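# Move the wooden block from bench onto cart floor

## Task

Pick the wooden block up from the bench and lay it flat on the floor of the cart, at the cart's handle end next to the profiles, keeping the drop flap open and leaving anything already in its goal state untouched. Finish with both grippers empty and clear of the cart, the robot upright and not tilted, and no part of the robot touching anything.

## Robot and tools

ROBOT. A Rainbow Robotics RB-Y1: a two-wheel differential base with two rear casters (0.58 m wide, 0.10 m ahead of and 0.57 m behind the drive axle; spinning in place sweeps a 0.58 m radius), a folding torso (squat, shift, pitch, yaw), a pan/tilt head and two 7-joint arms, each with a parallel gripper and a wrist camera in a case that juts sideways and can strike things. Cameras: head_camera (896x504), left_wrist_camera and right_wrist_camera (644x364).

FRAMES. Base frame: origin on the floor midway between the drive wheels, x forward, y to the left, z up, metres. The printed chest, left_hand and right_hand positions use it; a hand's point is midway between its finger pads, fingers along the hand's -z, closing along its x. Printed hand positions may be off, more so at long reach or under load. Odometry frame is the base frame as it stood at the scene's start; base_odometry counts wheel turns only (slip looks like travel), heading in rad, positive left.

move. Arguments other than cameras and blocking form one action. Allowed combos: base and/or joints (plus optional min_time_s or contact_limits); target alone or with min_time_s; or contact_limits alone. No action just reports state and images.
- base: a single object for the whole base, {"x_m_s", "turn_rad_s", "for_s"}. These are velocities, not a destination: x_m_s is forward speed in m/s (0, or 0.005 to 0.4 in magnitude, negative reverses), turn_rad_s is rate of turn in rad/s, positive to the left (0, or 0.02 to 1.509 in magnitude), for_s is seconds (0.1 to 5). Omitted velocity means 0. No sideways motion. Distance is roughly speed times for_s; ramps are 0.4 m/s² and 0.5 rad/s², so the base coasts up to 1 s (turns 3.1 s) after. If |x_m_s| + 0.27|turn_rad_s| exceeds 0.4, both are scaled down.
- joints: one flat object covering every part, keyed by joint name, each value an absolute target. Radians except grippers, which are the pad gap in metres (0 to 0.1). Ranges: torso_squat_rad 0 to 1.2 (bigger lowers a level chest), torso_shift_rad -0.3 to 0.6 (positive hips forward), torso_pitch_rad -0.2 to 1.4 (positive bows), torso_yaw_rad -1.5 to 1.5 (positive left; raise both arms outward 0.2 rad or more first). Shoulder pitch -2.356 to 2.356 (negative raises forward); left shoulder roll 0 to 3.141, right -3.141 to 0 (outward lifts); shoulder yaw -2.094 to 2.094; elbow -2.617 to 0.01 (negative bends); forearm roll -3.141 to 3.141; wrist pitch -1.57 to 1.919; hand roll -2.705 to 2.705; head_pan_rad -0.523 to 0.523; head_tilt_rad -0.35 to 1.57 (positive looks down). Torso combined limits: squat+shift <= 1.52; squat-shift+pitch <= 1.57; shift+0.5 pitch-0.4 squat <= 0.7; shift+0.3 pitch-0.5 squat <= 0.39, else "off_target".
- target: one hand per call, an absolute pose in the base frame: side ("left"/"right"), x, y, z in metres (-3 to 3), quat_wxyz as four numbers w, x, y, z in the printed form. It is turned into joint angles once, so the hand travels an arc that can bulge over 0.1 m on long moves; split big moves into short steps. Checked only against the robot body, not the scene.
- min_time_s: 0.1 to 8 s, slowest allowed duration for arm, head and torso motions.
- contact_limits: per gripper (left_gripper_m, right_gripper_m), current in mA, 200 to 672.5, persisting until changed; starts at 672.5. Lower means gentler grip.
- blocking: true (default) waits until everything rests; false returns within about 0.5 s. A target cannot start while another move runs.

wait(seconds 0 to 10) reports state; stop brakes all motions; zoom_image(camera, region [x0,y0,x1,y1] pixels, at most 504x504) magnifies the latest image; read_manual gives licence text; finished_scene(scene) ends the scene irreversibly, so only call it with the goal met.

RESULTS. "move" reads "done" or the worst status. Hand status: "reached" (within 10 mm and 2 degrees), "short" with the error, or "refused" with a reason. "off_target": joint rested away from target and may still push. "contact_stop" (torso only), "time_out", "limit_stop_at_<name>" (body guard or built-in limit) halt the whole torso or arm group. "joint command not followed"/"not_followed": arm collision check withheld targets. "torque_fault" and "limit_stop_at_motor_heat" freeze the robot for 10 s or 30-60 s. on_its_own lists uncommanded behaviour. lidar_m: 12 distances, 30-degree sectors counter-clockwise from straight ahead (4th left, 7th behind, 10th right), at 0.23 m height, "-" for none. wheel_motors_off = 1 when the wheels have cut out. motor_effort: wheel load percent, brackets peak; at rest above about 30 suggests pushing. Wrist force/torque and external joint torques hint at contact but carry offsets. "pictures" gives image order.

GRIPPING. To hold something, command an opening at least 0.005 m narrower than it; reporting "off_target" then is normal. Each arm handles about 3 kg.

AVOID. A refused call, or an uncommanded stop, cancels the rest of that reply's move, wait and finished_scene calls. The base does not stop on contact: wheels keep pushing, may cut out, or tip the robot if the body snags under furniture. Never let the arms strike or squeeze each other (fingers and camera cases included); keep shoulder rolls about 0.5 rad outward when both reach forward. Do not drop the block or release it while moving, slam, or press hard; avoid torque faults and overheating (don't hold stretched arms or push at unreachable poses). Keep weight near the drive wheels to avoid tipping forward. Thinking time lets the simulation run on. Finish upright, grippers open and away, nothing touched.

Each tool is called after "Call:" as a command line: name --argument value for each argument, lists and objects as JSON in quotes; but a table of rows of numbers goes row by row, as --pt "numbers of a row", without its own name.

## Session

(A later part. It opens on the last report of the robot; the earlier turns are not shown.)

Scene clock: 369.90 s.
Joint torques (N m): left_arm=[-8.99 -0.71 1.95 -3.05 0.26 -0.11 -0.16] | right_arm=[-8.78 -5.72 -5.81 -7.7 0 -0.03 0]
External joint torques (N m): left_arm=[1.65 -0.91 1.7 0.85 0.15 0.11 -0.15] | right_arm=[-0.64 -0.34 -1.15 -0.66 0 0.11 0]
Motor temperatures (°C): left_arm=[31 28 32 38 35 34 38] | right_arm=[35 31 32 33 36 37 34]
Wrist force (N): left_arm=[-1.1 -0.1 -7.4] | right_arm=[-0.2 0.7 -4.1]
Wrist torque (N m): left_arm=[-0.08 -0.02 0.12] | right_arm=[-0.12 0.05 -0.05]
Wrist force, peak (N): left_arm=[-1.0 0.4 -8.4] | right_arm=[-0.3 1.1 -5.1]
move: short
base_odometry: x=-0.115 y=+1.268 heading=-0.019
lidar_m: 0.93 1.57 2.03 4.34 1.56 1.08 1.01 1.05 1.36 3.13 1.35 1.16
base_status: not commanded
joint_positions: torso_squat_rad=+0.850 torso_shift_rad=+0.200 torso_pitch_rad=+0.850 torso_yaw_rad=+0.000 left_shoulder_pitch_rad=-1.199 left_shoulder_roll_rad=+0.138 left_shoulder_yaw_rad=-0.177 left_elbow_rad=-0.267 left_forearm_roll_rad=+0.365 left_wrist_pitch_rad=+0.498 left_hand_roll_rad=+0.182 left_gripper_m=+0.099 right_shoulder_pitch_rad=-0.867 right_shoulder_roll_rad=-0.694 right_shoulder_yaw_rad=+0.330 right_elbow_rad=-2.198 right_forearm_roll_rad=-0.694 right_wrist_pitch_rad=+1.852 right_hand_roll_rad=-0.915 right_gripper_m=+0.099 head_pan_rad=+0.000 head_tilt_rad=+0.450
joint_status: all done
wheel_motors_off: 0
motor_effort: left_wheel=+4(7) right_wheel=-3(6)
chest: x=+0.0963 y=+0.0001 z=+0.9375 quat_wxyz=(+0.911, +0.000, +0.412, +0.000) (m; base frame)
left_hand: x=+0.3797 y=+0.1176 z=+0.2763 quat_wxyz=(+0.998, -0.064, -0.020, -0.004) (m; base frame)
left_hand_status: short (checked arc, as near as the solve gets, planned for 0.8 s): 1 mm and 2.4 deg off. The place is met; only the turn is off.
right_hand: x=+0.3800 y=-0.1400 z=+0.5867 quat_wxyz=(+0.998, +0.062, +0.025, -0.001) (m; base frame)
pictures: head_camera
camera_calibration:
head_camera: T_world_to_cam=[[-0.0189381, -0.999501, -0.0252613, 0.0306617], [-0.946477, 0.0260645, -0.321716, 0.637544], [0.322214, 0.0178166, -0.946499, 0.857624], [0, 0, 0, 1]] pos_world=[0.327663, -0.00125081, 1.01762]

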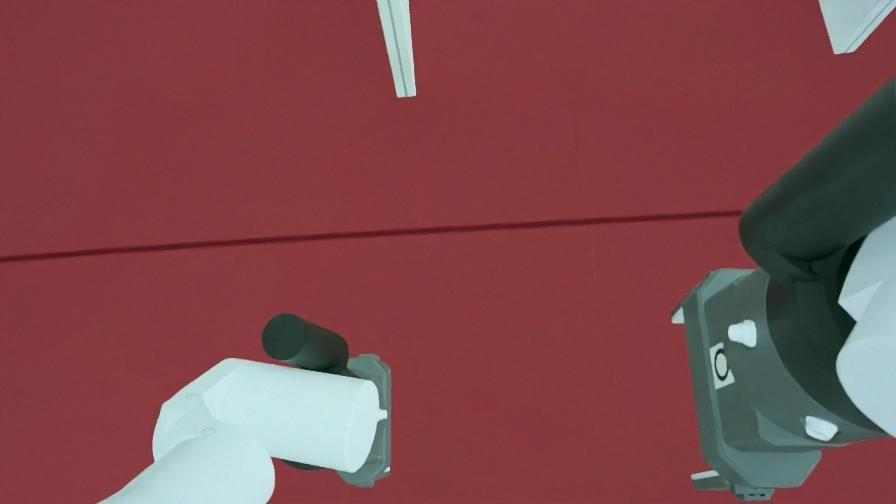

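Call:
move --joints '{"left_shoulder_pitch_rad":-1.008,"left_shoulder_roll_rad":0.196,"left_shoulder_yaw_rad":-0.235,"left_elbow_rad":-0.746,"left_forearm_roll_rad":0.293,"left_wrist_pitch_rad":0.808,"left_hand_roll_rad":0.315}' --cameras '[]'

Call:
move --target '{"side":"left","x":0.378,"y":0.1175,"z":0.287,"quat_wxyz":[0.99804,-0.06246,0.0003,-0.005]}' --cameras '[]'

Call:
move --joints '{"torso_squat_rad":0.02,"torso_shift_rad":0,"torso_pitch_rad":0.8,"left_shoulder_pitch_rad":-0.867,"left_shoulder_roll_rad":0.244,"left_shoulder_yaw_rad":-0.259,"left_elbow_rad":-1.129,"left_forearm_roll_rad":0.260,"left_wrist_pitch_rad":1.036,"left_hand_roll_rad":0.392}' --min_time_s 4 --cameras '[]'

Call:
move --joints '{"left_shoulder_pitch_rad":-0.778,"left_shoulder_roll_rad":0.353,"left_shoulder_yaw_rad":-0.231,"left_elbow_rad":-1.944,"left_forearm_roll_rad":0.316,"left_wrist_pitch_rad":1.721,"left_hand_roll_rad":0.556,"right_shoulder_pitch_rad":-0.778,"right_shoulder_roll_rad":-0.40,"right_shoulder_yaw_rad":0.231,"right_elbow_rad":-1.944,"right_forearm_roll_rad":-0.316,"right_wrist_pitch_rad":1.721,"right_hand_roll_rad":-0.556}' --min_time_s 2 --cameras '[]'

Scene clock: 386.63 s.
Joint torques (N m): left_arm=[-9.01 -0.57 0.25 -6.61 -0.03 -0.66 0.08] | right_arm=[-8.58 -5.61 -6.05 -7.76 -0.1 -0.12 0.02]
External joint torques (N m): left_arm=[0.4 -0.87 -0.45 -0.7 -0.21 -0.49 0.08] | right_arm=[-0.44 -0.23 -1.4 -0.73 -0.1 0.02 0.02]
Motor temperatures (°C): left_arm=[31 28 32 37 35 33 38] | right_arm=[34 31 32 32 36 37 34]
Wrist force (N): left_arm=[-0.6 0.0 -7.6] | right_arm=[-0.7 0.5 -4.5]
Wrist torque (N m): left_arm=[-0.10 -0.01 0.06] | right_arm=[-0.10 0.02 -0.06]
Wrist force, peak (N): left_arm=[-1.8 0.2 -8.9] | right_arm=[-0.1 1.5 -5.0]
move: done
base_odometry: x=-0.115 y=+1.268 heading=-0.019
lidar_m: 0.94 1.57 2.03 4.35 1.55 1.06 1.02 1.04 1.37 3.12 1.36 1.17
base_status: not commanded
joint_positions: torso_squat_rad=+0.850 torso_shift_rad=+0.200 torso_pitch_rad=+0.850 torso_yaw_rad=+0.000 left_shoulder_pitch_rad=-1.008 left_shoulder_roll_rad=+0.196 left_shoulder_yaw_rad=-0.235 left_elbow_rad=-0.746 left_forearm_roll_rad=+0.293 left_wrist_pitch_rad=+0.808 left_hand_roll_rad=+0.315 left_gripper_m=+0.099 right_shoulder_pitch_rad=-0.867 right_shoulder_roll_rad=-0.694 right_shoulder_yaw_rad=+0.330 right_elbow_rad=-2.198 right_forearm_roll_rad=-0.694 right_wrist_pitch_rad=+1.852 right_hand_roll_rad=-0.915 right_gripper_m=+0.099 head_pan_rad=+0.000 head_tilt_rad=+0.450
joint_status: all done
wheel_motors_off: 0
motor_effort: left_wheel=+5(5) right_wheel=-4(6)
chest: x=+0.0963 y=+0.0001 z=+0.9375 quat_wxyz=(+0.911, +0.000, +0.412, +0.000) (m; base frame)
left_hand: x=+0.3804 y=+0.1177 z=+0.3002 quat_wxyz=(+0.998, -0.062, +0.000, -0.005) (m; base frame)
right_hand: x=+0.3800 y=-0.1400 z=+0.5867 quat_wxyz=(+0.998, +0.062, +0.025, -0.001) (m; base frame)
pictures: none
No camera images: "cameras" was empty.

Scene clock: 387.53 s.
Joint torques (N m): left_arm=[-8.86 -0.79 2.37 -4.52 0.19 -0.29 -0.18] | right_arm=[-8.83 -5.35 -5.61 -7.91 -0.06 -0.13 -0.01]
External joint torques (N m): left_arm=[1.07 -1.03 1.85 0.59 0.03 -0.13 -0.18] | right_arm=[-0.69 0.03 -0.95 -0.87 -0.06 0.01 0]
Motor temperatures (°C): left_arm=[31 28 32 37 35 33 38] | right_arm=[34 31 32 32 36 37 34]
Wrist force (N): left_arm=[-0.5 0.6 -8.8] | right_arm=[-0.4 0.6 -4.9]
Wrist torque (N m): left_arm=[-0.17 0.01 0.10] | right_arm=[-0.12 0.05 -0.06]
Wrist force, peak (N): left_arm=[-0.5 0.6 -8.8] | right_arm=[-0.7 1.2 -4.8]
move: done
base_odometry: x=-0.115 y=+1.268 heading=-0.019
lidar_m: 0.93 1.56 2.03 4.34 1.56 1.07 1.01 1.04 1.37 3.14 1.35 1.17
base_status: not commanded
joint_positions: torso_squat_rad=+0.850 torso_shift_rad=+0.200 torso_pitch_rad=+0.850 torso_yaw_rad=+0.000 left_shoulder_pitch_rad=-1.084 left_shoulder_roll_rad=+0.172 left_shoulder_yaw_rad=-0.220 left_elbow_rad=-0.553 left_forearm_roll_rad=+0.321 left_wrist_pitch_rad=+0.698 left_hand_roll_rad=+0.269 left_gripper_m=+0.099 right_shoulder_pitch_rad=-0.867 right_shoulder_roll_rad=-0.694 right_shoulder_yaw_rad=+0.330 right_elbow_rad=-2.198 right_forearm_roll_rad=-0.694 right_wrist_pitch_rad=+1.852 right_hand_roll_rad=-0.915 right_gripper_m=+0.099 head_pan_rad=+0.000 head_tilt_rad=+0.450
joint_status: all done
wheel_motors_off: 0
motor_effort: left_wheel=+4(6) right_wheel=-5(6)
chest: x=+0.0963 y=+0.0001 z=+0.9375 quat_wxyz=(+0.911, +0.000, +0.412, +0.000) (m; base frame)
left_hand: x=+0.3781 y=+0.1174 z=+0.2872 quat_wxyz=(+0.998, -0.062, +0.000, -0.005) (m; base frame)
left_hand_status: reached (checked arc, planned for 0.5 s): 0 mm and 0.1 deg off.
right_hand: x=+0.3800 y=-0.1400 z=+0.5867 quat_wxyz=(+0.998, +0.062, +0.025, -0.001) (m; base frame)
pictures: none
No camera images: "cameras" was empty.

Scene clock: 391.83 s.
Joint torques (N m): left_arm=[-7.86 0.92 0.9 -8.42 -0.14 -0.17 0.17] | right_arm=[-9.88 -5.77 -6.22 -7.63 0.08 -0.09 -0.1]
External joint torques (N m): left_arm=[1.56 0.17 -0.39 -0.83 -0.32 0.1 0.18] | right_arm=[-0.98 -0.19 -1.29 -0.75 0.01 0.11 -0.1]
Motor temperatures (°C): left_arm=[31 28 32 37 35 33 38] | right_arm=[34 31 32 32 36 37 34]
Wrist force (N): left_arm=[-0.7 -0.4 -7.7] | right_arm=[-0.8 1.1 -4.7]
Wrist torque (N m): left_arm=[-0.03 0.02 0.09] | right_arm=[-0.16 0.04 -0.07]
Wrist force, peak (N): left_arm=[-2.0 0.5 -8.2] | right_arm=[-0.1 1.2 -5.4]
move: done
base_odometry: x=-0.115 y=+1.268 heading=-0.019
lidar_m: 0.92 1.57 2.04 4.35 1.56 1.08 1.01 1.05 1.36 3.12 1.35 1.16
base_status: not commanded
joint_positions: torso_squat_rad=+0.020 torso_shift_rad=+0.000 torso_pitch_rad=+0.800 torso_yaw_rad=+0.000 left_shoulder_pitch_rad=-0.867 left_shoulder_roll_rad=+0.244 left_shoulder_yaw_rad=-0.259 left_elbow_rad=-1.129 left_forearm_roll_rad=+0.260 left_wrist_pitch_rad=+1.036 left_hand_roll_rad=+0.392 left_gripper_m=+0.099 right_shoulder_pitch_rad=-0.867 right_shoulder_roll_rad=-0.694 right_shoulder_yaw_rad=+0.330 right_elbow_rad=-2.198 right_forearm_roll_rad=-0.694 right_wrist_pitch_rad=+1.852 right_hand_roll_rad=-0.915 right_gripper_m=+0.099 head_pan_rad=+0.000 head_tilt_rad=+0.450
joint_status: all done
wheel_motors_off: 0
motor_effort: left_wheel=+6(6) right_wheel=-4(8)
chest: x=-0.0060 y=+0.0001 z=+1.1959 quat_wxyz=(+0.921, +0.000, +0.389, +0.000) (m; base frame)
left_hand: x=+0.3073 y=+0.1176 z=+0.6136 quat_wxyz=(+0.998, -0.062, -0.025, -0.007) (m; base frame)
right_hand: x=+0.2949 y=-0.1400 z=+0.8598 quat_wxyz=(+0.998, +0.062, +0.000, +0.000) (m; base frame)
pictures: none
No camera images: "cameras" was empty.

Scene clock: 394.13 s.
Joint torques (N m): left_arm=[-7.48 0.97 4.29 -9.34 0.39 -0.58 0.13] | right_arm=[-7.07 -0.68 -4.95 -8.45 0.21 -0.16 0.24]
External joint torques (N m): left_arm=[1.53 -0.57 1.95 -0.5 0.22 -0.29 0.13] | right_arm=[1.42 2.17 -2.25 -0.29 0.05 0.04 0.24]
Motor temperatures (°C): left_arm=[31 28 32 37 35 33 38] | right_arm=[34 31 32 32 36 37 34]
Wrist force (N): left_arm=[-0.6 -0.3 -7.3] | right_arm=[-0.7 0.7 -4.7]
Wrist torque (N m): left_arm=[-0.06 0.04 0.11] | right_arm=[-0.12 0.03 -0.05]
Wrist force, peak (N): left_arm=[-0.5 0.1 -8.8] | right_arm=[-1.1 1.4 -5.6]
move: done
base_odometry: x=-0.115 y=+1.268 heading=-0.018
lidar_m: 0.93 1.57 2.04 4.34 1.55 1.07 1.01 1.04 1.36 3.12 1.35 1.15
base_status: not commanded
joint_positions: torso_squat_rad=+0.020 torso_shift_rad=+0.000 torso_pitch_rad=+0.800 torso_yaw_rad=+0.000 left_shoulder_pitch_rad=-0.778 left_shoulder_roll_rad=+0.353 left_shoulder_yaw_rad=-0.231 left_elbow_rad=-1.944 left_forearm_roll_rad=+0.316 left_wrist_pitch_rad=+1.721 left_hand_roll_rad=+0.556 left_gripper_m=+0.099 right_shoulder_pitch_rad=-0.778 right_shoulder_roll_rad=-0.400 right_shoulder_yaw_rad=+0.231 right_elbow_rad=-1.944 right_forearm_roll_rad=-0.316 right_wrist_pitch_rad=+1.721 right_hand_roll_rad=-0.556 right_gripper_m=+0.099 head_pan_rad=+0.000 head_tilt_rad=+0.450
joint_status: all done
wheel_motors_off: 0
motor_effort: left_wheel=+5(6) right_wheel=-6(8)
chest: x=-0.0060 y=+0.0001 z=+1.1959 quat_wxyz=(+0.921, +0.000, +0.389, +0.000) (m; base frame)
left_hand: x=+0.3136 y=+0.1175 z=+0.7886 quat_wxyz=(+0.998, -0.063, -0.024, -0.007) (m; base frame)
right_hand: x=+0.3187 y=-0.1379 z=+0.7875 quat_wxyz=(+0.999, +0.040, -0.030, +0.009) (m; base frame)
pictures: none
No camera images: "cameras" was empty.

Call:
move --target '{"side":"left","x":0.3136,"y":0.158,"z":0.789,"quat_wxyz":[0.9977,-0.0625,-0.0242,-0.0065]}' --cameras '[]'

Call:
move --target '{"side":"right","x":0.3136,"y":-0.158,"z":0.789,"quat_wxyz":[0.9977,0.0625,-0.0242,0.0065]}' --cameras '[]'

Call:
move --joints '{"torso_pitch_rad":0.65}' --cameras '[]'

Call:
move --base '{"x_m_s":0.2,"for_s":3.3}'

Scene clock: 398.63 s.
Joint torques (N m): left_arm=[-7.6 1.53 3.96 -9.25 0.16 -0.62 -0.12] | right_arm=[-7.81 -1.41 -4.33 -8.63 0.18 -0.07 0.24]
External joint torques (N m): left_arm=[0.59 -1.88 0.95 -0.57 -0.03 -0.34 -0.12] | right_arm=[0.68 1.43 -1.63 -0.47 0.02 0.14 0.23]
Motor temperatures (°C): left_arm=[31 28 32 37 35 33 38] | right_arm=[34 31 32 32 36 37 34]
Wrist force (N): left_arm=[-0.2 -0.1 -7.4] | right_arm=[-0.7 0.8 -5.8]
Wrist torque (N m): left_arm=[-0.11 0.12 0.07] | right_arm=[-0.11 0.05 -0.07]
Wrist force, peak (N): left_arm=[-0.6 -0.6 -8.5] | right_arm=[-0.7 0.8 -5.8]
move: done
base_odometry: x=-0.115 y=+1.268 heading=-0.018
lidar_m: 0.93 1.55 2.03 4.34 1.56 1.07 1.01 1.04 1.37 3.12 1.35 1.15
base_status: not commanded
joint_positions: torso_squat_rad=+0.020 torso_shift_rad=+0.000 torso_pitch_rad=+0.800 torso_yaw_rad=+0.000 left_shoulder_pitch_rad=-0.722 left_shoulder_roll_rad=+0.423 left_shoulder_yaw_rad=-0.146 left_elbow_rad=-1.976 left_forearm_roll_rad=+0.392 left_wrist_pitch_rad=+1.706 left_hand_roll_rad=+0.492 left_gripper_m=+0.099 right_shoulder_pitch_rad=-0.778 right_shoulder_roll_rad=-0.400 right_shoulder_yaw_rad=+0.231 right_elbow_rad=-1.944 right_forearm_roll_rad=-0.316 right_wrist_pitch_rad=+1.721 right_hand_roll_rad=-0.556 right_gripper_m=+0.099 head_pan_rad=+0.000 head_tilt_rad=+0.450
joint_status: all done
wheel_motors_off: 0
motor_effort: left_wheel=+7(7) right_wheel=-8(9)
chest: x=-0.0060 y=+0.0001 z=+1.1959 quat_wxyz=(+0.921, +0.000, +0.389, +0.000) (m; base frame)
left_hand: x=+0.3136 y=+0.1581 z=+0.7890 quat_wxyz=(+0.998, -0.062, -0.024, -0.006) (m; base frame)
left_hand_status: reached (checked arc, planned for 0.3 s): 0 mm and 0.0 deg off.
right_hand: x=+0.3186 y=-0.1379 z=+0.7874 quat_wxyz=(+0.999, +0.040, -0.030, +0.009) (m; base frame)
pictures: none
No camera images: "cameras" was empty.

Scene clock: 399.27 s.
Joint torques (N m): left_arm=[-7.46 1.98 3.55 -8.97 0.29 -0.75 -0.09] | right_arm=[-7.21 -3.66 -3.69 -9.34 0.1 -0.17 0.13]
External joint torques (N m): left_arm=[0.73 -1.44 0.54 -0.28 0.1 -0.46 -0.09] | right_arm=[0.52 0.24 -0.68 -1.24 0.01 0.06 0.13]
Motor temperatures (°C): left_arm=[31 28 32 37 35 33 38] | right_arm=[34 31 32 32 36 37 34]
Wrist force (N): left_arm=[-0.6 0.0 -7.5] | right_arm=[-0.8 0.7 -5.0]
Wrist torque (N m): left_arm=[-0.12 0.01 0.09] | right_arm=[-0.09 0.05 -0.07]
Wrist force, peak (N): left_arm=[-0.2 0.1 -8.0] | right_arm=[-1.3 1.9 -5.5]
move: done
base_odometry: x=-0.115 y=+1.268 heading=-0.018
lidar_m: 0.93 1.57 2.03 4.35 1.56 1.08 1.01 1.04 1.36 3.13 1.35 1.15
base_status: not commanded
joint_positions: torso_squat_rad=+0.020 torso_shift_rad=+0.000 torso_pitch_rad=+0.800 torso_yaw_rad=+0.000 left_shoulder_pitch_rad=-0.722 left_shoulder_roll_rad=+0.423 left_shoulder_yaw_rad=-0.146 left_elbow_rad=-1.976 left_forearm_roll_rad=+0.392 left_wrist_pitch_rad=+1.706 left_hand_roll_rad=+0.492 left_gripper_m=+0.099 right_shoulder_pitch_rad=-0.728 right_shoulder_roll_rad=-0.437 right_shoulder_yaw_rad=+0.164 right_elbow_rad=-1.977 right_forearm_roll_rad=-0.392 right_wrist_pitch_rad=+1.703 right_hand_roll_rad=-0.513 right_gripper_m=+0.099 head_pan_rad=+0.000 head_tilt_rad=+0.450
joint_status: all done
wheel_motors_off: 0
motor_effort: left_wheel=+7(8) right_wheel=-7(8)
chest: x=-0.0060 y=+0.0001 z=+1.1959 quat_wxyz=(+0.921, +0.000, +0.389, +0.000) (m; base frame)
left_hand: x=+0.3137 y=+0.1581 z=+0.7890 quat_wxyz=(+0.998, -0.062, -0.024, -0.006) (m; base frame)
right_hand: x=+0.3143 y=-0.1575 z=+0.7893 quat_wxyz=(+0.998, +0.058, -0.026, +0.006) (m; base frame)
right_hand_status: reached (checked arc, planned for 0.3 s): 1 mm and 0.5 deg off.
pictures: none
No camera images: "cameras" was empty.

Scene clock: 400.60 s.
Joint torques (N m): left_arm=[-9.6 2.68 4.2 -8.65 0.17 -0.82 -0.08] | right_arm=[-9.87 -4.27 -4.64 -9.1 0.16 -0.4 -0.03]
External joint torques (N m): left_arm=[1.15 -1.35 0.51 -0.1 0.13 -0.28 -0.07] | right_arm=[0.42 0.23 -1.01 -1.12 -0.07 0.07 -0.04]
Motor temperatures (°C): left_arm=[31 28 32 37 35 33 38] | right_arm=[34 31 32 32 36 37 34]
Wrist force (N): left_arm=[-1.3 -0.3 -7.7] | right_arm=[-1.4 0.8 -4.9]
Wrist torque (N m): left_arm=[-0.09 -0.04 0.08] | right_arm=[-0.10 0.03 -0.08]
Wrist force, peak (N): left_arm=[-1.7 0.8 -8.6] | right_arm=[-0.8 0.7 -5.5]
move: done
base_odometry: x=-0.115 y=+1.268 heading=-0.018
lidar_m: 0.93 1.55 2.03 4.35 1.56 1.07 1.01 1.05 1.37 3.12 1.35 1.15
base_status: not commanded
joint_positions: torso_squat_rad=+0.020 torso_shift_rad=+0.000 torso_pitch_rad=+0.650 torso_yaw_rad=+0.000 left_shoulder_pitch_rad=-0.722 left_shoulder_roll_rad=+0.423 left_shoulder_yaw_rad=-0.146 left_elbow_rad=-1.976 left_forearm_roll_rad=+0.392 left_wrist_pitch_rad=+1.706 left_hand_roll_rad=+0.492 left_gripper_m=+0.099 right_shoulder_pitch_rad=-0.728 right_shoulder_roll_rad=-0.437 right_shoulder_yaw_rad=+0.164 right_elbow_rad=-1.977 right_forearm_roll_rad=-0.392 right_wrist_pitch_rad=+1.702 right_hand_roll_rad=-0.513 right_gripper_m=+0.099 head_pan_rad=+0.000 head_tilt_rad=+0.450
joint_status: all done
wheel_motors_off: 0
motor_effort: left_wheel=+7(8) right_wheel=-8(8)
chest: x=-0.0408 y=+0.0001 z=+1.2267 quat_wxyz=(+0.948, +0.000, +0.319, +0.000) (m; base frame)
left_hand: x=+0.3362 y=+0.1581 z=+0.8722 quat_wxyz=(+0.993, -0.062, -0.099, -0.011) (m; base frame)
right_hand: x=+0.3368 y=-0.1575 z=+0.8726 quat_wxyz=(+0.993, +0.058, -0.101, +0.011) (m; base frame)
pictures: none
No camera images: "cameras" was empty.

Scene clock: 404.87 s.
Joint torques (N m): left_arm=[-9.52 2.69 4.07 -8.65 0.17 -0.71 -0.09] | right_arm=[-9.74 -4.15 -4.11 -8.98 0.15 -0.43 -0.01]
External joint torques (N m): left_arm=[1.24 -1.33 0.38 -0.1 0.13 -0.17 -0.08] | right_arm=[0.54 0.36 -0.48 -0.99 -0.07 0.04 -0.02]
Motor temperatures (°C): left_arm=[31 28 32 37 35 33 38] | right_arm=[34 31 32 32 36 37 34]
Wrist force (N): left_arm=[-2.4 0.0 -7.3] | right_arm=[-1.9 1.1 -4.5]
Wrist torque (N m): left_arm=[-0.15 -0.18 0.06] | right_arm=[-0.16 0.02 -0.11]
Wrist force, peak (N): left_arm=[-0.7 0.2 -8.6] | right_arm=[-2.1 1.1 -5.2]
move: done
base_odometry: x=+0.545 y=+1.255 heading=-0.018
lidar_m: 0.39 0.28 1.17 2.74 2.57 1.77 1.66 1.72 2.23 1.12 0.70 0.84
base_status: done (sent for 3.3 of 3.3 s)
joint_positions: torso_squat_rad=+0.020 torso_shift_rad=+0.000 torso_pitch_rad=+0.650 torso_yaw_rad=+0.000 left_shoulder_pitch_rad=-0.722 left_shoulder_roll_rad=+0.423 left_shoulder_yaw_rad=-0.146 left_elbow_rad=-1.976 left_forearm_roll_rad=+0.392 left_wrist_pitch_rad=+1.706 left_hand_roll_rad=+0.492 left_gripper_m=+0.099 right_shoulder_pitch_rad=-0.728 right_shoulder_roll_rad=-0.437 right_shoulder_yaw_rad=+0.164 right_elbow_rad=-1.977 right_forearm_roll_rad=-0.392 right_wrist_pitch_rad=+1.702 right_hand_roll_rad=-0.513 right_gripper_m=+0.099 head_pan_rad=+0.000 head_tilt_rad=+0.450
joint_status: not commanded
wheel_motors_off: 0
motor_effort: left_wheel=+6(30) right_wheel=-4(41)
chest: x=-0.0407 y=+0.0001 z=+1.2267 quat_wxyz=(+0.948, +0.000, +0.319, +0.000) (m; base frame)
left_hand: x=+0.3362 y=+0.1581 z=+0.8721 quat_wxyz=(+0.993, -0.062, -0.099, -0.011) (m; base frame)
right_hand: x=+0.3368 y=-0.1575 z=+0.8725 quat_wxyz=(+0.993, +0.058, -0.101, +0.011) (m; base frame)
pictures: head_camera, left_wrist_camera, right_wrist_camera
camera_calibration:
head_camera: T_world_to_cam=[[-0.0135407, -0.999502, -0.0285197, 0.0395888], [-0.863728, 0.026062, -0.503285, 0.827023], [0.503777, 0.0178184, -0.86365, 1.08124], [0, 0, 0, 1]] pos_world=[0.170153, -0.00125082, 1.35117]
left_wrist_camera: T_world_to_cam=[[0.982391, 0.0157755, 0.186171, -0.495752], [-0.0927093, -0.82395, 0.559028, -0.297107], [0.162215, -0.566444, -0.807978, 0.812218], [0, 0, 0, 1]] pos_world=[0.327724, 0.223095, 0.91464]
right_wrist_camera: T_world_to_cam=[[-0.972503, -0.0355366, -0.230161, 0.521454], [-0.166813, 0.795934, 0.581947, -0.29919], [0.162513, 0.604339, -0.779977, 0.793153], [0, 0, 0, 1]] pos_world=[0.328309, -0.222667, 0.912772]

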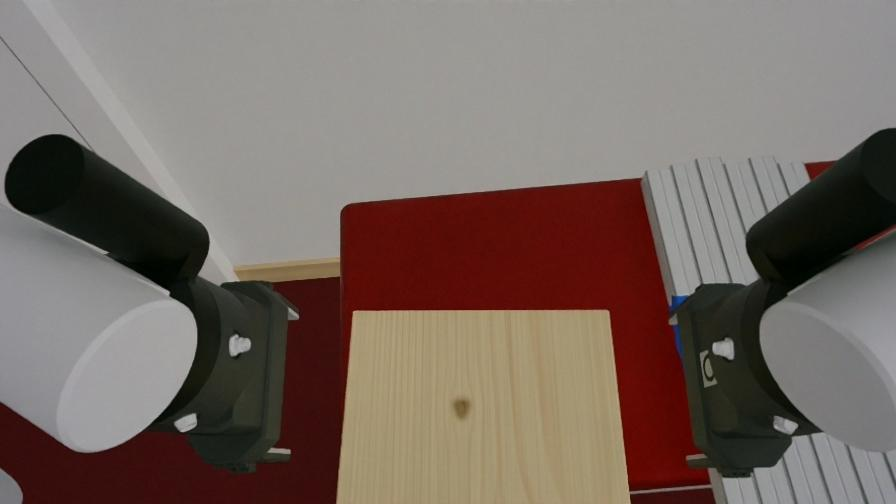

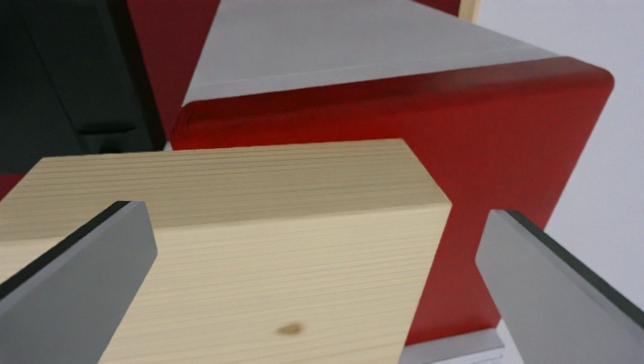

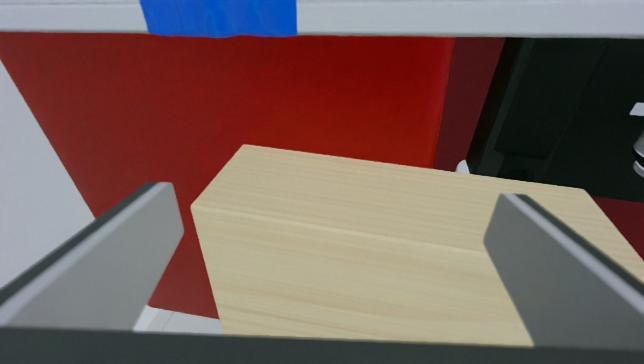

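Call:
move --joints '{"torso_pitch_rad":0.80}' --cameras '["head_camera"]'

Call:
move --joints '{"left_shoulder_pitch_rad":-0.778,"left_shoulder_roll_rad":0.353,"left_shoulder_yaw_rad":-0.231,"left_elbow_rad":-1.944,"left_forearm_roll_rad":0.316,"left_wrist_pitch_rad":1.721,"left_hand_roll_rad":0.556,"right_shoulder_pitch_rad":-0.778,"right_shoulder_roll_rad":-0.353,"right_shoulder_yaw_rad":0.231,"right_elbow_rad":-1.944,"right_forearm_roll_rad":-0.316,"right_wrist_pitch_rad":1.721,"right_hand_roll_rad":-0.556}' --min_time_s 3

Scene clock: 409.30 s.
Joint torques (N m): left_arm=[-7.23 1.91 3.81 -8.91 0.28 -0.56 -0.15] | right_arm=[-7.77 -3.36 -3.68 -9 -0.06 -0.26 -0.12]
External joint torques (N m): left_arm=[0.97 -1.5 0.8 -0.22 0.09 -0.28 -0.14] | right_arm=[-0.05 0.53 -0.67 -0.9 -0.15 -0.03 -0.12]
Motor temperatures (°C): left_arm=[31 28 32 37 35 33 38] | right_arm=[34 31 32 32 36 37 34]
Wrist force (N): left_arm=[-0.3 0.0 -7.4] | right_arm=[-0.6 0.8 -4.8]
Wrist torque (N m): left_arm=[-0.09 0.06 0.10] | right_arm=[-0.09 0.10 -0.08]
Wrist force, peak (N): left_arm=[-1.9 -0.3 -8.6] | right_arm=[-1.5 0.9 -5.5]
move: done
base_odometry: x=+0.545 y=+1.255 heading=-0.018
lidar_m: 0.39 0.27 1.16 2.75 2.59 1.79 1.67 1.72 2.22 1.13 0.68 0.82
base_status: not commanded
joint_positions: torso_squat_rad=+0.020 torso_shift_rad=+0.000 torso_pitch_rad=+0.800 torso_yaw_rad=+0.000 left_shoulder_pitch_rad=-0.722 left_shoulder_roll_rad=+0.423 left_shoulder_yaw_rad=-0.146 left_elbow_rad=-1.976 left_forearm_roll_rad=+0.392 left_wrist_pitch_rad=+1.706 left_hand_roll_rad=+0.492 left_gripper_m=+0.099 right_shoulder_pitch_rad=-0.728 right_shoulder_roll_rad=-0.437 right_shoulder_yaw_rad=+0.164 right_elbow_rad=-1.977 right_forearm_roll_rad=-0.392 right_wrist_pitch_rad=+1.702 right_hand_roll_rad=-0.513 right_gripper_m=+0.099 head_pan_rad=+0.000 head_tilt_rad=+0.450
joint_status: all done
wheel_motors_off: 0
motor_effort: left_wheel=+6(7) right_wheel=-4(9)
chest: x=-0.0060 y=+0.0001 z=+1.1959 quat_wxyz=(+0.921, +0.000, +0.389, +0.000) (m; base frame)
left_hand: x=+0.3137 y=+0.1580 z=+0.7890 quat_wxyz=(+0.998, -0.062, -0.024, -0.006) (m; base frame)
right_hand: x=+0.3143 y=-0.1575 z=+0.7893 quat_wxyz=(+0.998, +0.058, -0.026, +0.006) (m; base frame)
pictures: head_camera
camera_calibration:
head_camera: T_world_to_cam=[[-0.0176497, -0.999502, -0.0261764, 0.0363552], [-0.929225, 0.026062, -0.368594, 0.68006], [0.369092, 0.0178182, -0.929222, 1.11483], [0, 0, 0, 1]] pos_world=[0.221097, -0.00125082, 1.28754]

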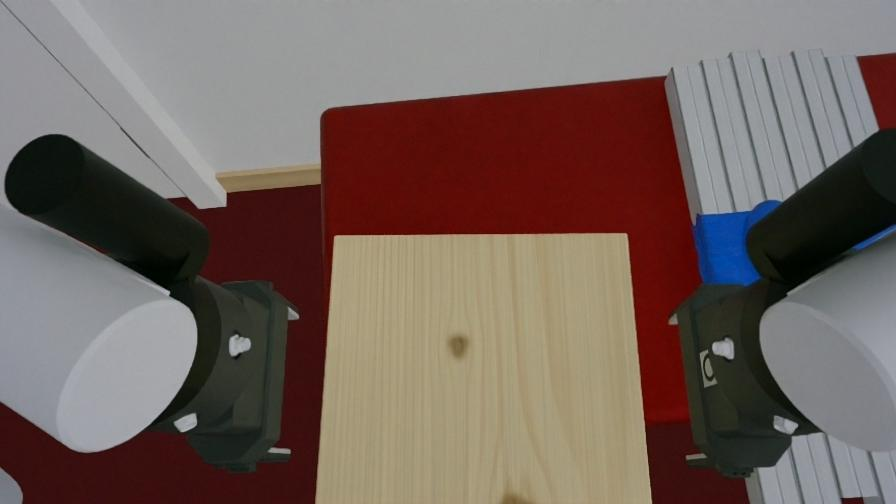

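Scene clock: 412.60 s.
Joint torques (N m): left_arm=[-20.3 -20.66 -8.21 -13.6 7.87 -10.96 2.25] | right_arm=[-15.09 20.51 12.4 -12.5 -9.59 -3.99 0.71]
External joint torques (N m): left_arm=[-11.34 -22.34 -10.62 -4.79 7.7 -10.68 2.26] | right_arm=[-6.61 22.65 14.71 -4.24 -9.68 -3.76 0.71]
Motor temperatures (°C): left_arm=[31 28 32 37 35 33 38] | right_arm=[34 31 32 32 36 37 34]
Wrist force (N): left_arm=[-16.1 53.2 15.4] | right_arm=[3.7 -45.7 6.4]
Wrist torque (N m): left_arm=[-0.23 0.88 -2.12] | right_arm=[0.46 -0.43 -0.86]
Wrist force, peak (N): left_arm=[-15.9 54.3 15.1] | right_arm=[4.2 -46.0 6.6]
move: done
base_odometry: x=+0.545 y=+1.255 heading=-0.018
lidar_m: 0.38 0.27 1.16 2.75 2.58 1.76 1.67 1.72 2.23 1.13 0.68 0.82
base_status: not commanded
joint_positions: torso_squat_rad=+0.020 torso_shift_rad=+0.000 torso_pitch_rad=+0.799 torso_yaw_rad=+0.000 left_shoulder_pitch_rad=-0.775 left_shoulder_roll_rad=+0.358 left_shoulder_yaw_rad=-0.228 left_elbow_rad=-1.943 left_forearm_roll_rad=+0.314 left_wrist_pitch_rad=+1.724 left_hand_roll_rad=+0.555 left_gripper_m=+0.099 right_shoulder_pitch_rad=-0.776 right_shoulder_roll_rad=-0.359 right_shoulder_yaw_rad=+0.227 right_elbow_rad=-1.943 right_forearm_roll_rad=-0.314 right_wrist_pitch_rad=+1.722 right_hand_roll_rad=-0.556 right_gripper_m=+0.099 head_pan_rad=+0.000 head_tilt_rad=+0.450
joint_status: all done
wheel_motors_off: 0
motor_effort: left_wheel=+7(7) right_wheel=-7(8)
chest: x=-0.0064 y=+0.0001 z=+1.1961 quat_wxyz=(+0.921, +0.000, +0.389, +0.000) (m; base frame)
left_hand: x=+0.3130 y=+0.1221 z=+0.7877 quat_wxyz=(+0.998, -0.058, -0.023, -0.005) (m; base frame)
right_hand: x=+0.3143 y=-0.1217 z=+0.7883 quat_wxyz=(+0.998, +0.058, -0.025, +0.005) (m; base frame)
pictures: head_camera, left_wrist_camera, right_wrist_camera
camera_calibration:
head_camera: T_world_to_cam=[[-0.0175041, -0.999502, -0.0262444, 0.0364091], [-0.928994, 0.0259631, -0.369183, 0.680413], [0.369681, 0.0179187, -0.928986, 1.11485], [0, 0, 0, 1]] pos_world=[0.220596, -0.00125137, 1.28784]
left_wrist_camera: T_world_to_cam=[[0.999213, 0.0178995, 0.0353876, -0.34346], [-0.00495056, -0.829062, 0.559135, -0.308627], [0.0393467, -0.55887, -0.828321, 0.780899], [0, 0, 0, 1]] pos_world=[0.310936, 0.186698, 0.831553]
right_wrist_camera: T_world_to_cam=[[-0.996276, -0.0322293, -0.079972, 0.370927], [-0.0739583, 0.796214, 0.600478, -0.326105], [0.0443219, 0.604156, -0.795632, 0.759011], [0, 0, 0, 1]] pos_world=[0.311787, -0.186957, 0.829376]

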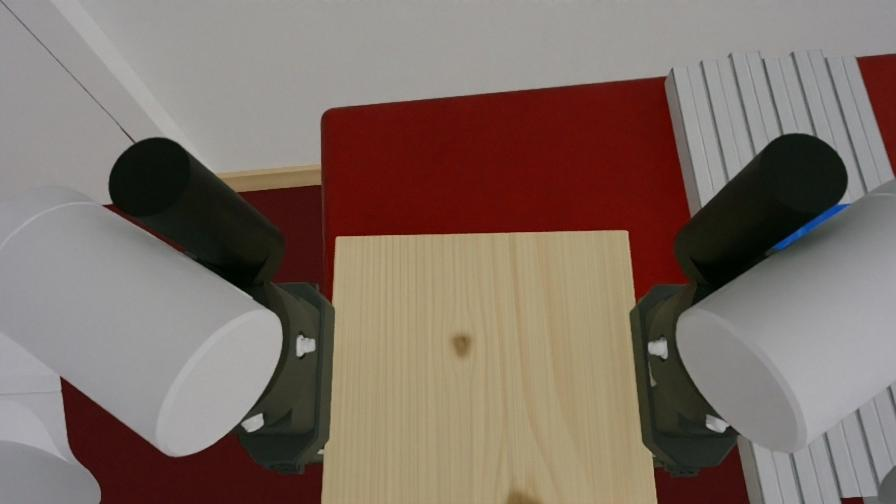

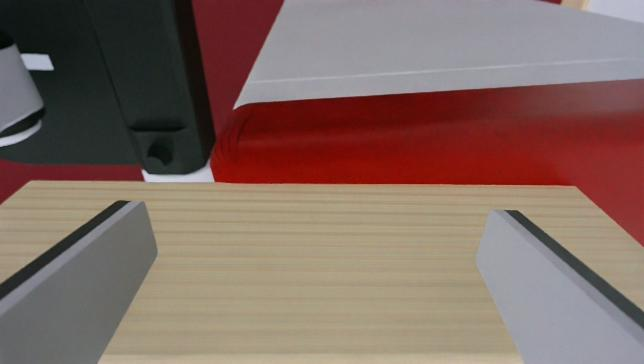

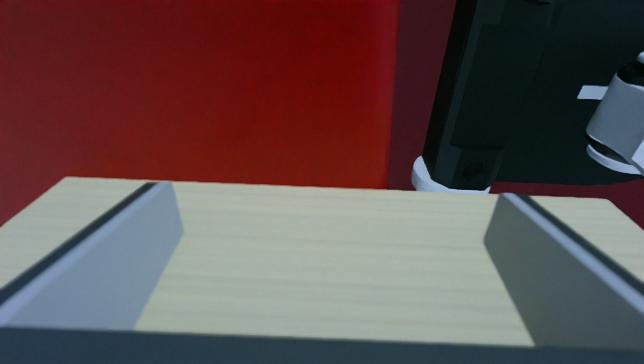

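Call:
move --joints '{"left_hand_roll_rad":0.549,"left_shoulder_pitch_rad":-0.778,"left_shoulder_roll_rad":0.353,"left_shoulder_yaw_rad":-0.231,"left_elbow_rad":-1.944,"left_forearm_roll_rad":0.316,"left_wrist_pitch_rad":1.721}' --cameras '[]'

Call:
move --joints '{"torso_pitch_rad":0.72}' --min_time_s 2

Scene clock: 414.33 s.
Joint torques (N m): left_arm=[-19.33 -20.33 -9.49 -14.07 9.1 -9.94 -0.64] | right_arm=[-14.75 20.3 11.8 -12.91 -9.53 -4.38 2.21]
External joint torques (N m): left_arm=[-10.35 -22.01 -11.89 -5.25 8.94 -9.66 -0.64] | right_arm=[-6.27 22.44 14.1 -4.66 -9.62 -4.16 2.21]
Motor temperatures (°C): left_arm=[31 28 32 37 35 34 38] | right_arm=[34 31 32 32 36 37 34]
Wrist force (N): left_arm=[-11.5 51.1 9.8] | right_arm=[1.7 -44.8 5.5]
Wrist torque (N m): left_arm=[-0.12 0.21 1.06] | right_arm=[0.46 -0.54 -2.60]
Wrist force, peak (N): left_arm=[-16.8 54.4 15.3] | right_arm=[4.1 -46.4 6.4]
move: done
base_odometry: x=+0.545 y=+1.255 heading=-0.018
lidar_m: 0.39 0.27 1.16 2.76 2.57 1.77 1.66 1.71 2.23 1.13 0.70 0.84
base_status: not commanded
joint_positions: torso_squat_rad=+0.020 torso_shift_rad=+0.000 torso_pitch_rad=+0.799 torso_yaw_rad=+0.000 left_shoulder_pitch_rad=-0.775 left_shoulder_roll_rad=+0.358 left_shoulder_yaw_rad=-0.228 left_elbow_rad=-1.943 left_forearm_roll_rad=+0.314 left_wrist_pitch_rad=+1.723 left_hand_roll_rad=+0.549 left_gripper_m=+0.099 right_shoulder_pitch_rad=-0.776 right_shoulder_roll_rad=-0.358 right_shoulder_yaw_rad=+0.227 right_elbow_rad=-1.943 right_forearm_roll_rad=-0.314 right_wrist_pitch_rad=+1.722 right_hand_roll_rad=-0.557 right_gripper_m=+0.099 head_pan_rad=+0.000 head_tilt_rad=+0.450
joint_status: all done
wheel_motors_off: 0
motor_effort: left_wheel=+6(7) right_wheel=-5(7)
chest: x=-0.0064 y=+0.0001 z=+1.1961 quat_wxyz=(+0.921, +0.000, +0.389, +0.000) (m; base frame)
left_hand: x=+0.3133 y=+0.1222 z=+0.7878 quat_wxyz=(+0.998, -0.058, -0.024, -0.008) (m; base frame)
right_hand: x=+0.3142 y=-0.1217 z=+0.7882 quat_wxyz=(+0.998, +0.058, -0.025, +0.005) (m; base frame)
pictures: none
No camera images: "cameras" was empty.

Scene clock: 416.60 s.
Joint torques (N m): left_arm=[-21.25 -18.56 -7.83 -18.01 8.92 -8.35 -0.61] | right_arm=[-16.81 19.14 11.97 -17.7 -10.04 -4.73 2.14]
External joint torques (N m): left_arm=[-10.93 -20.58 -10.64 -9.23 8.84 -7.94 -0.6] | right_arm=[-6.99 21.63 14.64 -9.48 -10.21 -4.39 2.13]
Motor temperatures (°C): left_arm=[31 28 32 37 35 34 38] | right_arm=[34 31 32 32 37 37 34]
Wrist force (N): left_arm=[-8.9 45.5 -12.0] | right_arm=[4.9 -45.0 -8.7]
Wrist torque (N m): left_arm=[0.28 -0.37 0.49] | right_arm=[0.16 0.23 -2.60]
Wrist force, peak (N): left_arm=[-11.6 51.9 10.9] | right_arm=[5.8 -45.6 -9.6]
move: done
base_odometry: x=+0.545 y=+1.255 heading=-0.018
lidar_m: 0.41 0.28 1.17 2.75 2.58 1.77 1.66 1.72 2.23 1.13 0.69 0.84
base_status: not commanded
joint_positions: torso_squat_rad=+0.020 torso_shift_rad=+0.000 torso_pitch_rad=+0.721 torso_yaw_rad=+0.000 left_shoulder_pitch_rad=-0.775 left_shoulder_roll_rad=+0.358 left_shoulder_yaw_rad=-0.228 left_elbow_rad=-1.942 left_forearm_roll_rad=+0.314 left_wrist_pitch_rad=+1.723 left_hand_roll_rad=+0.549 left_gripper_m=+0.099 right_shoulder_pitch_rad=-0.776 right_shoulder_roll_rad=-0.358 right_shoulder_yaw_rad=+0.227 right_elbow_rad=-1.942 right_forearm_roll_rad=-0.314 right_wrist_pitch_rad=+1.722 right_hand_roll_rad=-0.557 right_gripper_m=+0.099 head_pan_rad=+0.000 head_tilt_rad=+0.450
joint_status: all done
wheel_motors_off: 0
motor_effort: left_wheel=+7(7) right_wheel=-6(7)
chest: x=-0.0237 y=+0.0001 z=+1.2129 quat_wxyz=(+0.936, +0.000, +0.353, +0.000) (m; base frame)
left_hand: x=+0.3269 y=+0.1220 z=+0.8307 quat_wxyz=(+0.996, -0.057, -0.063, -0.010) (m; base frame)
right_hand: x=+0.3278 y=-0.1219 z=+0.8311 quat_wxyz=(+0.996, +0.058, -0.064, +0.007) (m; base frame)
pictures: head_camera, left_wrist_camera, right_wrist_camera
camera_calibration:
head_camera: T_world_to_cam=[[-0.015386, -0.999502, -0.0275428, 0.0381741], [-0.897056, 0.0259656, -0.441153, 0.758638], [0.441649, 0.0179199, -0.897009, 1.09978], [0, 0, 0, 1]] pos_world=[0.19541, -0.00125136, 1.32224]
left_wrist_camera: T_world_to_cam=[[0.99336, 0.0120841, 0.11441, -0.421821], [-0.0540084, -0.829095, 0.556494, -0.31445], [0.101582, -0.558978, -0.822937, 0.791113], [0, 0, 0, 1]] pos_world=[0.321675, 0.186603, 0.874286]
right_wrist_camera: T_world_to_cam=[[-0.987144, -0.031648, -0.156667, 0.44869], [-0.119578, 0.796627, 0.592526, -0.32912], [0.106053, 0.603642, -0.79017, 0.767747], [0, 0, 0, 1]] pos_world=[0.322145, -0.187058, 0.871957]

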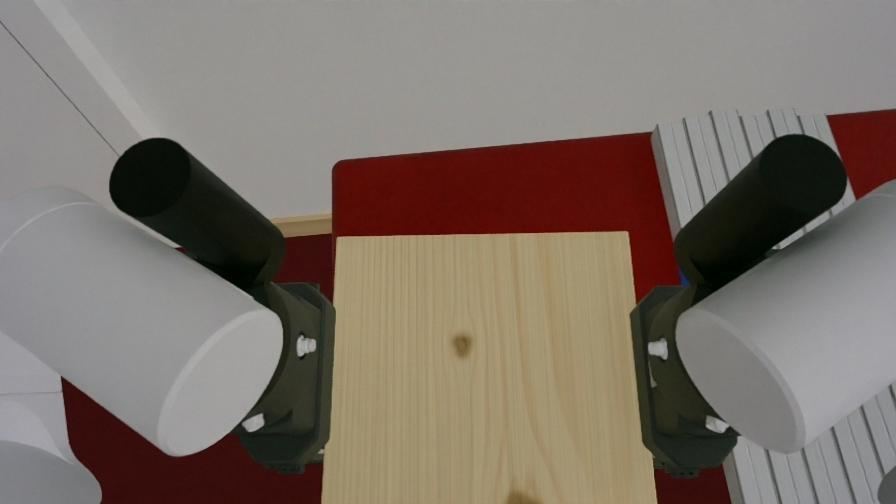

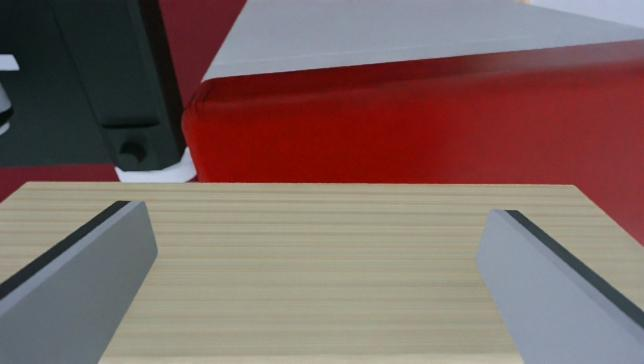

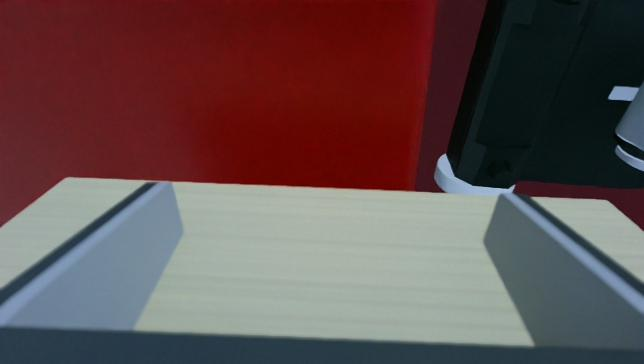

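Call:
move --joints '{"left_hand_roll_rad":0.5525,"left_shoulder_pitch_rad":-0.778,"left_shoulder_roll_rad":0.353,"left_shoulder_yaw_rad":-0.231,"left_elbow_rad":-1.944,"left_forearm_roll_rad":0.316,"left_wrist_pitch_rad":1.721}' --cameras '[]'

Call:
move --base '{"x_m_s":-0.2,"for_s":3.3}' --cameras '[]'

Call:
move --base '{"turn_rad_s":-0.4,"for_s":3.88}' --cameras '[]'

Call:
move --base '{"x_m_s":0.3,"for_s":4.98}' --cameras '[]'

Call:
move --base '{"turn_rad_s":0.4,"for_s":4.02}'

Scene clock: 419.93 s.
Joint torques (N m): left_arm=[-21.19 -18.37 -6.33 -17.85 8.87 -8.25 0.84] | right_arm=[-16.85 19.3 11.76 -17.96 -9.78 -4.77 1.87]
External joint torques (N m): left_arm=[-10.88 -20.38 -9.13 -9.07 8.79 -7.84 0.85] | right_arm=[-7.02 21.79 14.43 -9.74 -9.95 -4.43 1.86]
Motor temperatures (°C): left_arm=[31 28 32 37 35 34 38] | right_arm=[34 31 32 32 37 37 34]
Wrist force (N): left_arm=[-12.3 47.9 -11.3] | right_arm=[7.1 -46.4 -9.4]
Wrist torque (N m): left_arm=[0.08 -0.75 -1.11] | right_arm=[0.22 0.81 -1.78]
Wrist force, peak (N): left_arm=[-13.6 47.5 -11.6] | right_arm=[8.6 -47.0 -8.8]
move: done
base_odometry: x=+0.545 y=+1.255 heading=-0.018
lidar_m: 0.39 0.28 1.18 2.74 2.59 1.77 1.67 1.72 2.23 1.13 0.70 0.85
base_status: not commanded
joint_positions: torso_squat_rad=+0.020 torso_shift_rad=+0.000 torso_pitch_rad=+0.721 torso_yaw_rad=+0.000 left_shoulder_pitch_rad=-0.775 left_shoulder_roll_rad=+0.358 left_shoulder_yaw_rad=-0.228 left_elbow_rad=-1.942 left_forearm_roll_rad=+0.314 left_wrist_pitch_rad=+1.723 left_hand_roll_rad=+0.552 left_gripper_m=+0.099 right_shoulder_pitch_rad=-0.776 right_shoulder_roll_rad=-0.358 right_shoulder_yaw_rad=+0.227 right_elbow_rad=-1.942 right_forearm_roll_rad=-0.314 right_wrist_pitch_rad=+1.722 right_hand_roll_rad=-0.556 right_gripper_m=+0.099 head_pan_rad=+0.000 head_tilt_rad=+0.450
joint_status: all done
wheel_motors_off: 0
motor_effort: left_wheel=+6(7) right_wheel=-7(7)
chest: x=-0.0237 y=+0.0001 z=+1.2129 quat_wxyz=(+0.936, +0.000, +0.353, +0.000) (m; base frame)
left_hand: x=+0.3268 y=+0.1219 z=+0.8306 quat_wxyz=(+0.996, -0.058, -0.063, -0.009) (m; base frame)
right_hand: x=+0.3278 y=-0.1219 z=+0.8311 quat_wxyz=(+0.996, +0.058, -0.064, +0.007) (m; base frame)
pictures: none
No camera images: "cameras" was empty.

Scene clock: 424.30 s.
Joint torques (N m): left_arm=[-22.24 -18.36 -5.86 -18.3 8.83 -8.3 0.87] | right_arm=[-17.6 19.17 11.78 -18.04 -10.12 -4.82 1.8]
External joint torques (N m): left_arm=[-11.93 -20.37 -8.67 -9.52 8.75 -7.89 0.88] | right_arm=[-7.78 21.65 14.45 -9.82 -10.29 -4.47 1.79]
Motor temperatures (°C): left_arm=[31 29 32 38 36 34 38] | right_arm=[35 31 32 33 38 37 34]
Wrist force (N): left_arm=[-11.9 47.6 -11.8] | right_arm=[7.4 -45.9 -9.7]
Wrist torque (N m): left_arm=[0.03 -0.67 -0.97] | right_arm=[0.19 0.82 -1.82]
Wrist force, peak (N): left_arm=[-11.9 48.0 -11.7] | right_arm=[7.9 -46.8 -9.9]
move: done
base_odometry: x=-0.115 y=+1.267 heading=-0.017
lidar_m: 0.94 1.56 2.04 4.33 1.57 1.07 1.01 1.04 1.36 3.13 1.34 1.15
base_status: done (sent for 3.3 of 3.3 s)
joint_positions: torso_squat_rad=+0.020 torso_shift_rad=+0.000 torso_pitch_rad=+0.721 torso_yaw_rad=+0.000 left_shoulder_pitch_rad=-0.775 left_shoulder_roll_rad=+0.358 left_shoulder_yaw_rad=-0.229 left_elbow_rad=-1.942 left_forearm_roll_rad=+0.314 left_wrist_pitch_rad=+1.723 left_hand_roll_rad=+0.552 left_gripper_m=+0.099 right_shoulder_pitch_rad=-0.776 right_shoulder_roll_rad=-0.358 right_shoulder_yaw_rad=+0.227 right_elbow_rad=-1.942 right_forearm_roll_rad=-0.313 right_wrist_pitch_rad=+1.722 right_hand_roll_rad=-0.556 right_gripper_m=+0.099 head_pan_rad=+0.000 head_tilt_rad=+0.450
joint_status: not commanded
wheel_motors_off: 0
motor_effort: left_wheel=+10(32) right_wheel=-10(26)
chest: x=-0.0237 y=+0.0001 z=+1.2129 quat_wxyz=(+0.936, +0.000, +0.353, +0.000) (m; base frame)
left_hand: x=+0.3267 y=+0.1219 z=+0.8305 quat_wxyz=(+0.996, -0.058, -0.062, -0.009) (m; base frame)
right_hand: x=+0.3277 y=-0.1220 z=+0.8311 quat_wxyz=(+0.996, +0.058, -0.063, +0.007) (m; base frame)
pictures: none
No camera images: "cameras" was empty.

Scene clock: 429.30 s.
Joint torques (N m): left_arm=[-22.37 -18.19 -6.49 -18.21 8.76 -8.34 0.89] | right_arm=[-17.57 19.78 11.65 -18.34 -10.16 -4.94 1.89]
External joint torques (N m): left_arm=[-12.06 -20.21 -9.3 -9.43 8.68 -7.93 0.89] | right_arm=[-7.75 22.26 14.33 -10.12 -10.33 -4.59 1.88]
Motor temperatures (°C): left_arm=[31 29 32 38 36 35 38] | right_arm=[35 31 32 33 38 37 34]
Wrist force (N): left_arm=[-11.6 47.3 -10.9] | right_arm=[7.6 -46.6 -8.9]
Wrist torque (N m): left_arm=[0.08 -0.67 -0.96] | right_arm=[0.29 0.82 -1.82]
Wrist force, peak (N): left_arm=[-11.5 48.3 -12.0] | right_arm=[8.0 -46.9 -8.8]
move: done
base_odometry: x=-0.116 y=+1.267 heading=-1.563
lidar_m: 3.22 1.36 1.16 0.93 1.57 2.03 4.34 1.56 1.08 1.02 1.03 1.36
base_status: done (sent for 3.87 of 3.87 s)
joint_positions: torso_squat_rad=+0.020 torso_shift_rad=+0.000 torso_pitch_rad=+0.721 torso_yaw_rad=+0.000 left_shoulder_pitch_rad=-0.775 left_shoulder_roll_rad=+0.358 left_shoulder_yaw_rad=-0.229 left_elbow_rad=-1.942 left_forearm_roll_rad=+0.314 left_wrist_pitch_rad=+1.723 left_hand_roll_rad=+0.552 left_gripper_m=+0.099 right_shoulder_pitch_rad=-0.776 right_shoulder_roll_rad=-0.358 right_shoulder_yaw_rad=+0.227 right_elbow_rad=-1.942 right_forearm_roll_rad=-0.313 right_wrist_pitch_rad=+1.722 right_hand_roll_rad=-0.556 right_gripper_m=+0.099 head_pan_rad=+0.000 head_tilt_rad=+0.450
joint_status: not commanded
wheel_motors_off: 0
motor_effort: left_wheel=+19(42) right_wheel=-1(29)
chest: x=-0.0237 y=+0.0001 z=+1.2129 quat_wxyz=(+0.936, +0.000, +0.353, +0.000) (m; base frame)
left_hand: x=+0.3267 y=+0.1219 z=+0.8305 quat_wxyz=(+0.996, -0.058, -0.062, -0.009) (m; base frame)
right_hand: x=+0.3277 y=-0.1220 z=+0.8310 quat_wxyz=(+0.996, +0.058, -0.063, +0.007) (m; base frame)
pictures: none
No camera images: "cameras" was empty.

Scene clock: 435.30 s.
Joint torques (N m): left_arm=[-22.04 -18.23 -5.96 -18.17 8.74 -8.42 0.89] | right_arm=[-17.94 19.58 11.39 -18.29 -10.17 -4.85 1.96]
External joint torques (N m): left_arm=[-11.73 -20.24 -8.76 -9.39 8.65 -8.01 0.9] | right_arm=[-8.12 22.06 14.06 -10.07 -10.34 -4.5 1.96]
Motor temperatures (°C): left_arm=[31 29 32 38 36 35 38] | right_arm=[35 31 32 33 39 37 34]
Wrist force (N): left_arm=[-12.0 47.0 -10.8] | right_arm=[7.3 -46.1 -9.1]
Wrist torque (N m): left_arm=[0.16 -0.73 -1.00] | right_arm=[0.24 0.78 -1.88]
Wrist force, peak (N): left_arm=[-12.2 48.1 -12.3] | right_arm=[7.0 -47.0 -9.4]
move: done
base_odometry: x=-0.104 y=-0.223 heading=-1.563
lidar_m: 2.94 1.22 0.86 0.80 0.83 1.82 4.66 1.42 1.00 0.93 0.94 1.26
base_status: done (sent for 4.97 of 4.97 s)
joint_positions: torso_squat_rad=+0.020 torso_shift_rad=+0.000 torso_pitch_rad=+0.721 torso_yaw_rad=+0.000 left_shoulder_pitch_rad=-0.775 left_shoulder_roll_rad=+0.358 left_shoulder_yaw_rad=-0.229 left_elbow_rad=-1.942 left_forearm_roll_rad=+0.314 left_wrist_pitch_rad=+1.723 left_hand_roll_rad=+0.552 left_gripper_m=+0.099 right_shoulder_pitch_rad=-0.776 right_shoulder_roll_rad=-0.358 right_shoulder_yaw_rad=+0.227 right_elbow_rad=-1.942 right_forearm_roll_rad=-0.313 right_wrist_pitch_rad=+1.722 right_hand_roll_rad=-0.556 right_gripper_m=+0.099 head_pan_rad=+0.000 head_tilt_rad=+0.450
joint_status: not commanded
wheel_motors_off: 0
motor_effort: left_wheel=-1(45) right_wheel=+1(35)
chest: x=-0.0236 y=+0.0001 z=+1.2128 quat_wxyz=(+0.936, +0.000, +0.353, +0.000) (m; base frame)
left_hand: x=+0.3268 y=+0.1219 z=+0.8305 quat_wxyz=(+0.996, -0.058, -0.062, -0.009) (m; base frame)
right_hand: x=+0.3277 y=-0.1220 z=+0.8310 quat_wxyz=(+0.996, +0.058, -0.063, +0.007) (m; base frame)
pictures: none
No camera images: "cameras" was empty.

Scene clock: 440.47 s.
Joint torques (N m): left_arm=[-21.91 -17.87 -5.72 -18.1 8.88 -8.39 0.78] | right_arm=[-17.58 19.51 11.34 -18.28 -10.15 -4.89 1.91]
External joint torques (N m): left_arm=[-11.6 -19.89 -8.52 -9.32 8.8 -7.98 0.79] | right_arm=[-7.76 21.99 14.01 -10.05 -10.32 -4.55 1.91]
Motor temperatures (°C): left_arm=[32 29 32 38 36 35 38] | right_arm=[35 31 32 33 39 38 34]
Wrist force (N): left_arm=[-11.4 47.3 -11.0] | right_arm=[7.6 -46.0 -8.9]
Wrist torque (N m): left_arm=[0.13 -0.58 -1.02] | right_arm=[0.21 0.85 -1.88]
Wrist force, peak (N): left_arm=[-11.9 48.3 -11.6] | right_arm=[7.4 -47.1 -9.5]
move: done
base_odometry: x=-0.104 y=-0.223 heading=+0.050
lidar_m: 0.81 0.85 1.82 3.72 1.32 0.95 0.91 0.97 1.31 3.50 1.16 0.84
base_status: done (sent for 4.03 of 4.03 s)
joint_positions: torso_squat_rad=+0.020 torso_shift_rad=+0.000 torso_pitch_rad=+0.721 torso_yaw_rad=+0.000 left_shoulder_pitch_rad=-0.775 left_shoulder_roll_rad=+0.358 left_shoulder_yaw_rad=-0.229 left_elbow_rad=-1.942 left_forearm_roll_rad=+0.314 left_wrist_pitch_rad=+1.723 left_hand_roll_rad=+0.552 left_gripper_m=+0.099 right_shoulder_pitch_rad=-0.776 right_shoulder_roll_rad=-0.358 right_shoulder_yaw_rad=+0.227 right_elbow_rad=-1.942 right_forearm_roll_rad=-0.313 right_wrist_pitch_rad=+1.722 right_hand_roll_rad=-0.556 right_gripper_m=+0.099 head_pan_rad=+0.000 head_tilt_rad=+0.450
joint_status: not commanded
wheel_motors_off: 0
motor_effort: left_wheel=-1(40) right_wheel=+16(32)
chest: x=-0.0236 y=+0.0001 z=+1.2128 quat_wxyz=(+0.936, +0.000, +0.353, +0.000) (m; base frame)
left_hand: x=+0.3268 y=+0.1219 z=+0.8305 quat_wxyz=(+0.996, -0.058, -0.062, -0.009) (m; base frame)
right_hand: x=+0.3277 y=-0.1220 z=+0.8310 quat_wxyz=(+0.996, +0.058, -0.063, +0.007) (m; base frame)
pictures: head_camera, left_wrist_camera, right_wrist_camera
camera_calibration:
head_camera: T_world_to_cam=[[-0.0155192, -0.999502, -0.0274896, 0.0381292], [-0.897113, 0.0260593, -0.441032, 0.758534], [0.441529, 0.0178169, -0.89707, 1.09975], [0, 0, 0, 1]] pos_world=[0.19551, -0.00125082, 1.32214]
left_wrist_camera: T_world_to_cam=[[0.993434, 0.0147213, 0.113452, -0.42118], [-0.051305, -0.829045, 0.556823, -0.315606], [0.102254, -0.558988, -0.822847, 0.790629], [0, 0, 0, 1]] pos_world=[0.321378, 0.186501, 0.874087]
right_wrist_camera: T_world_to_cam=[[-0.987214, -0.0316159, -0.156236, 0.448208], [-0.119276, 0.796732, 0.592445, -0.328941], [0.105748, 0.603505, -0.790316, 0.767861], [0, 0, 0, 1]] pos_world=[0.322042, -0.187159, 0.871759]

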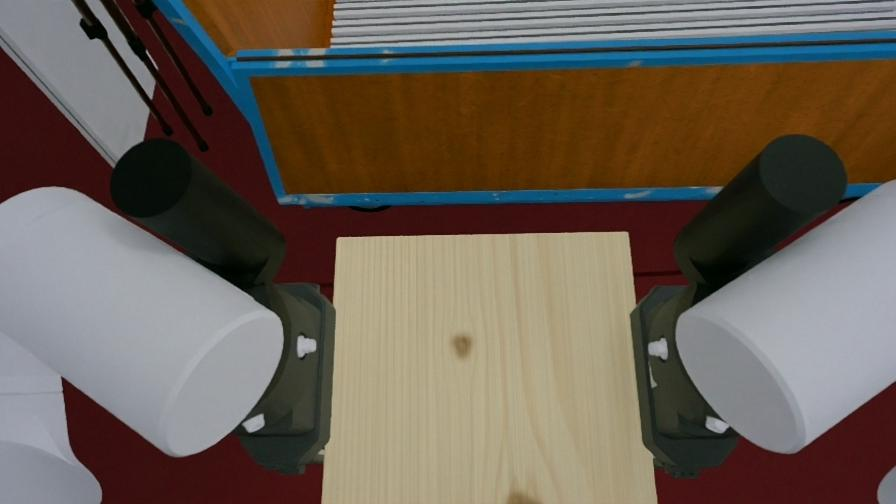

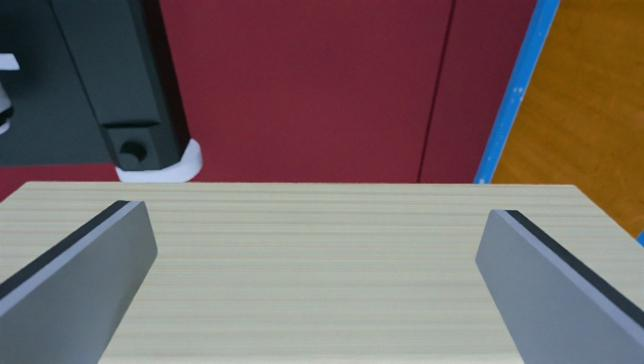

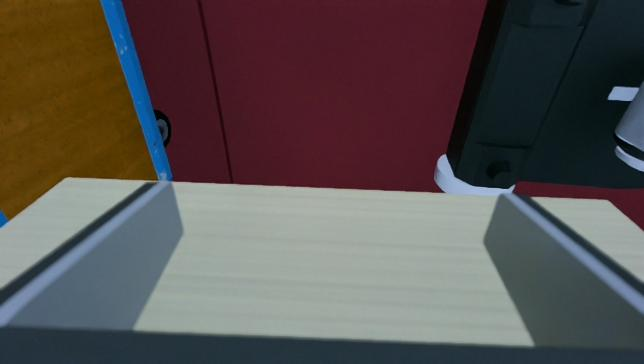

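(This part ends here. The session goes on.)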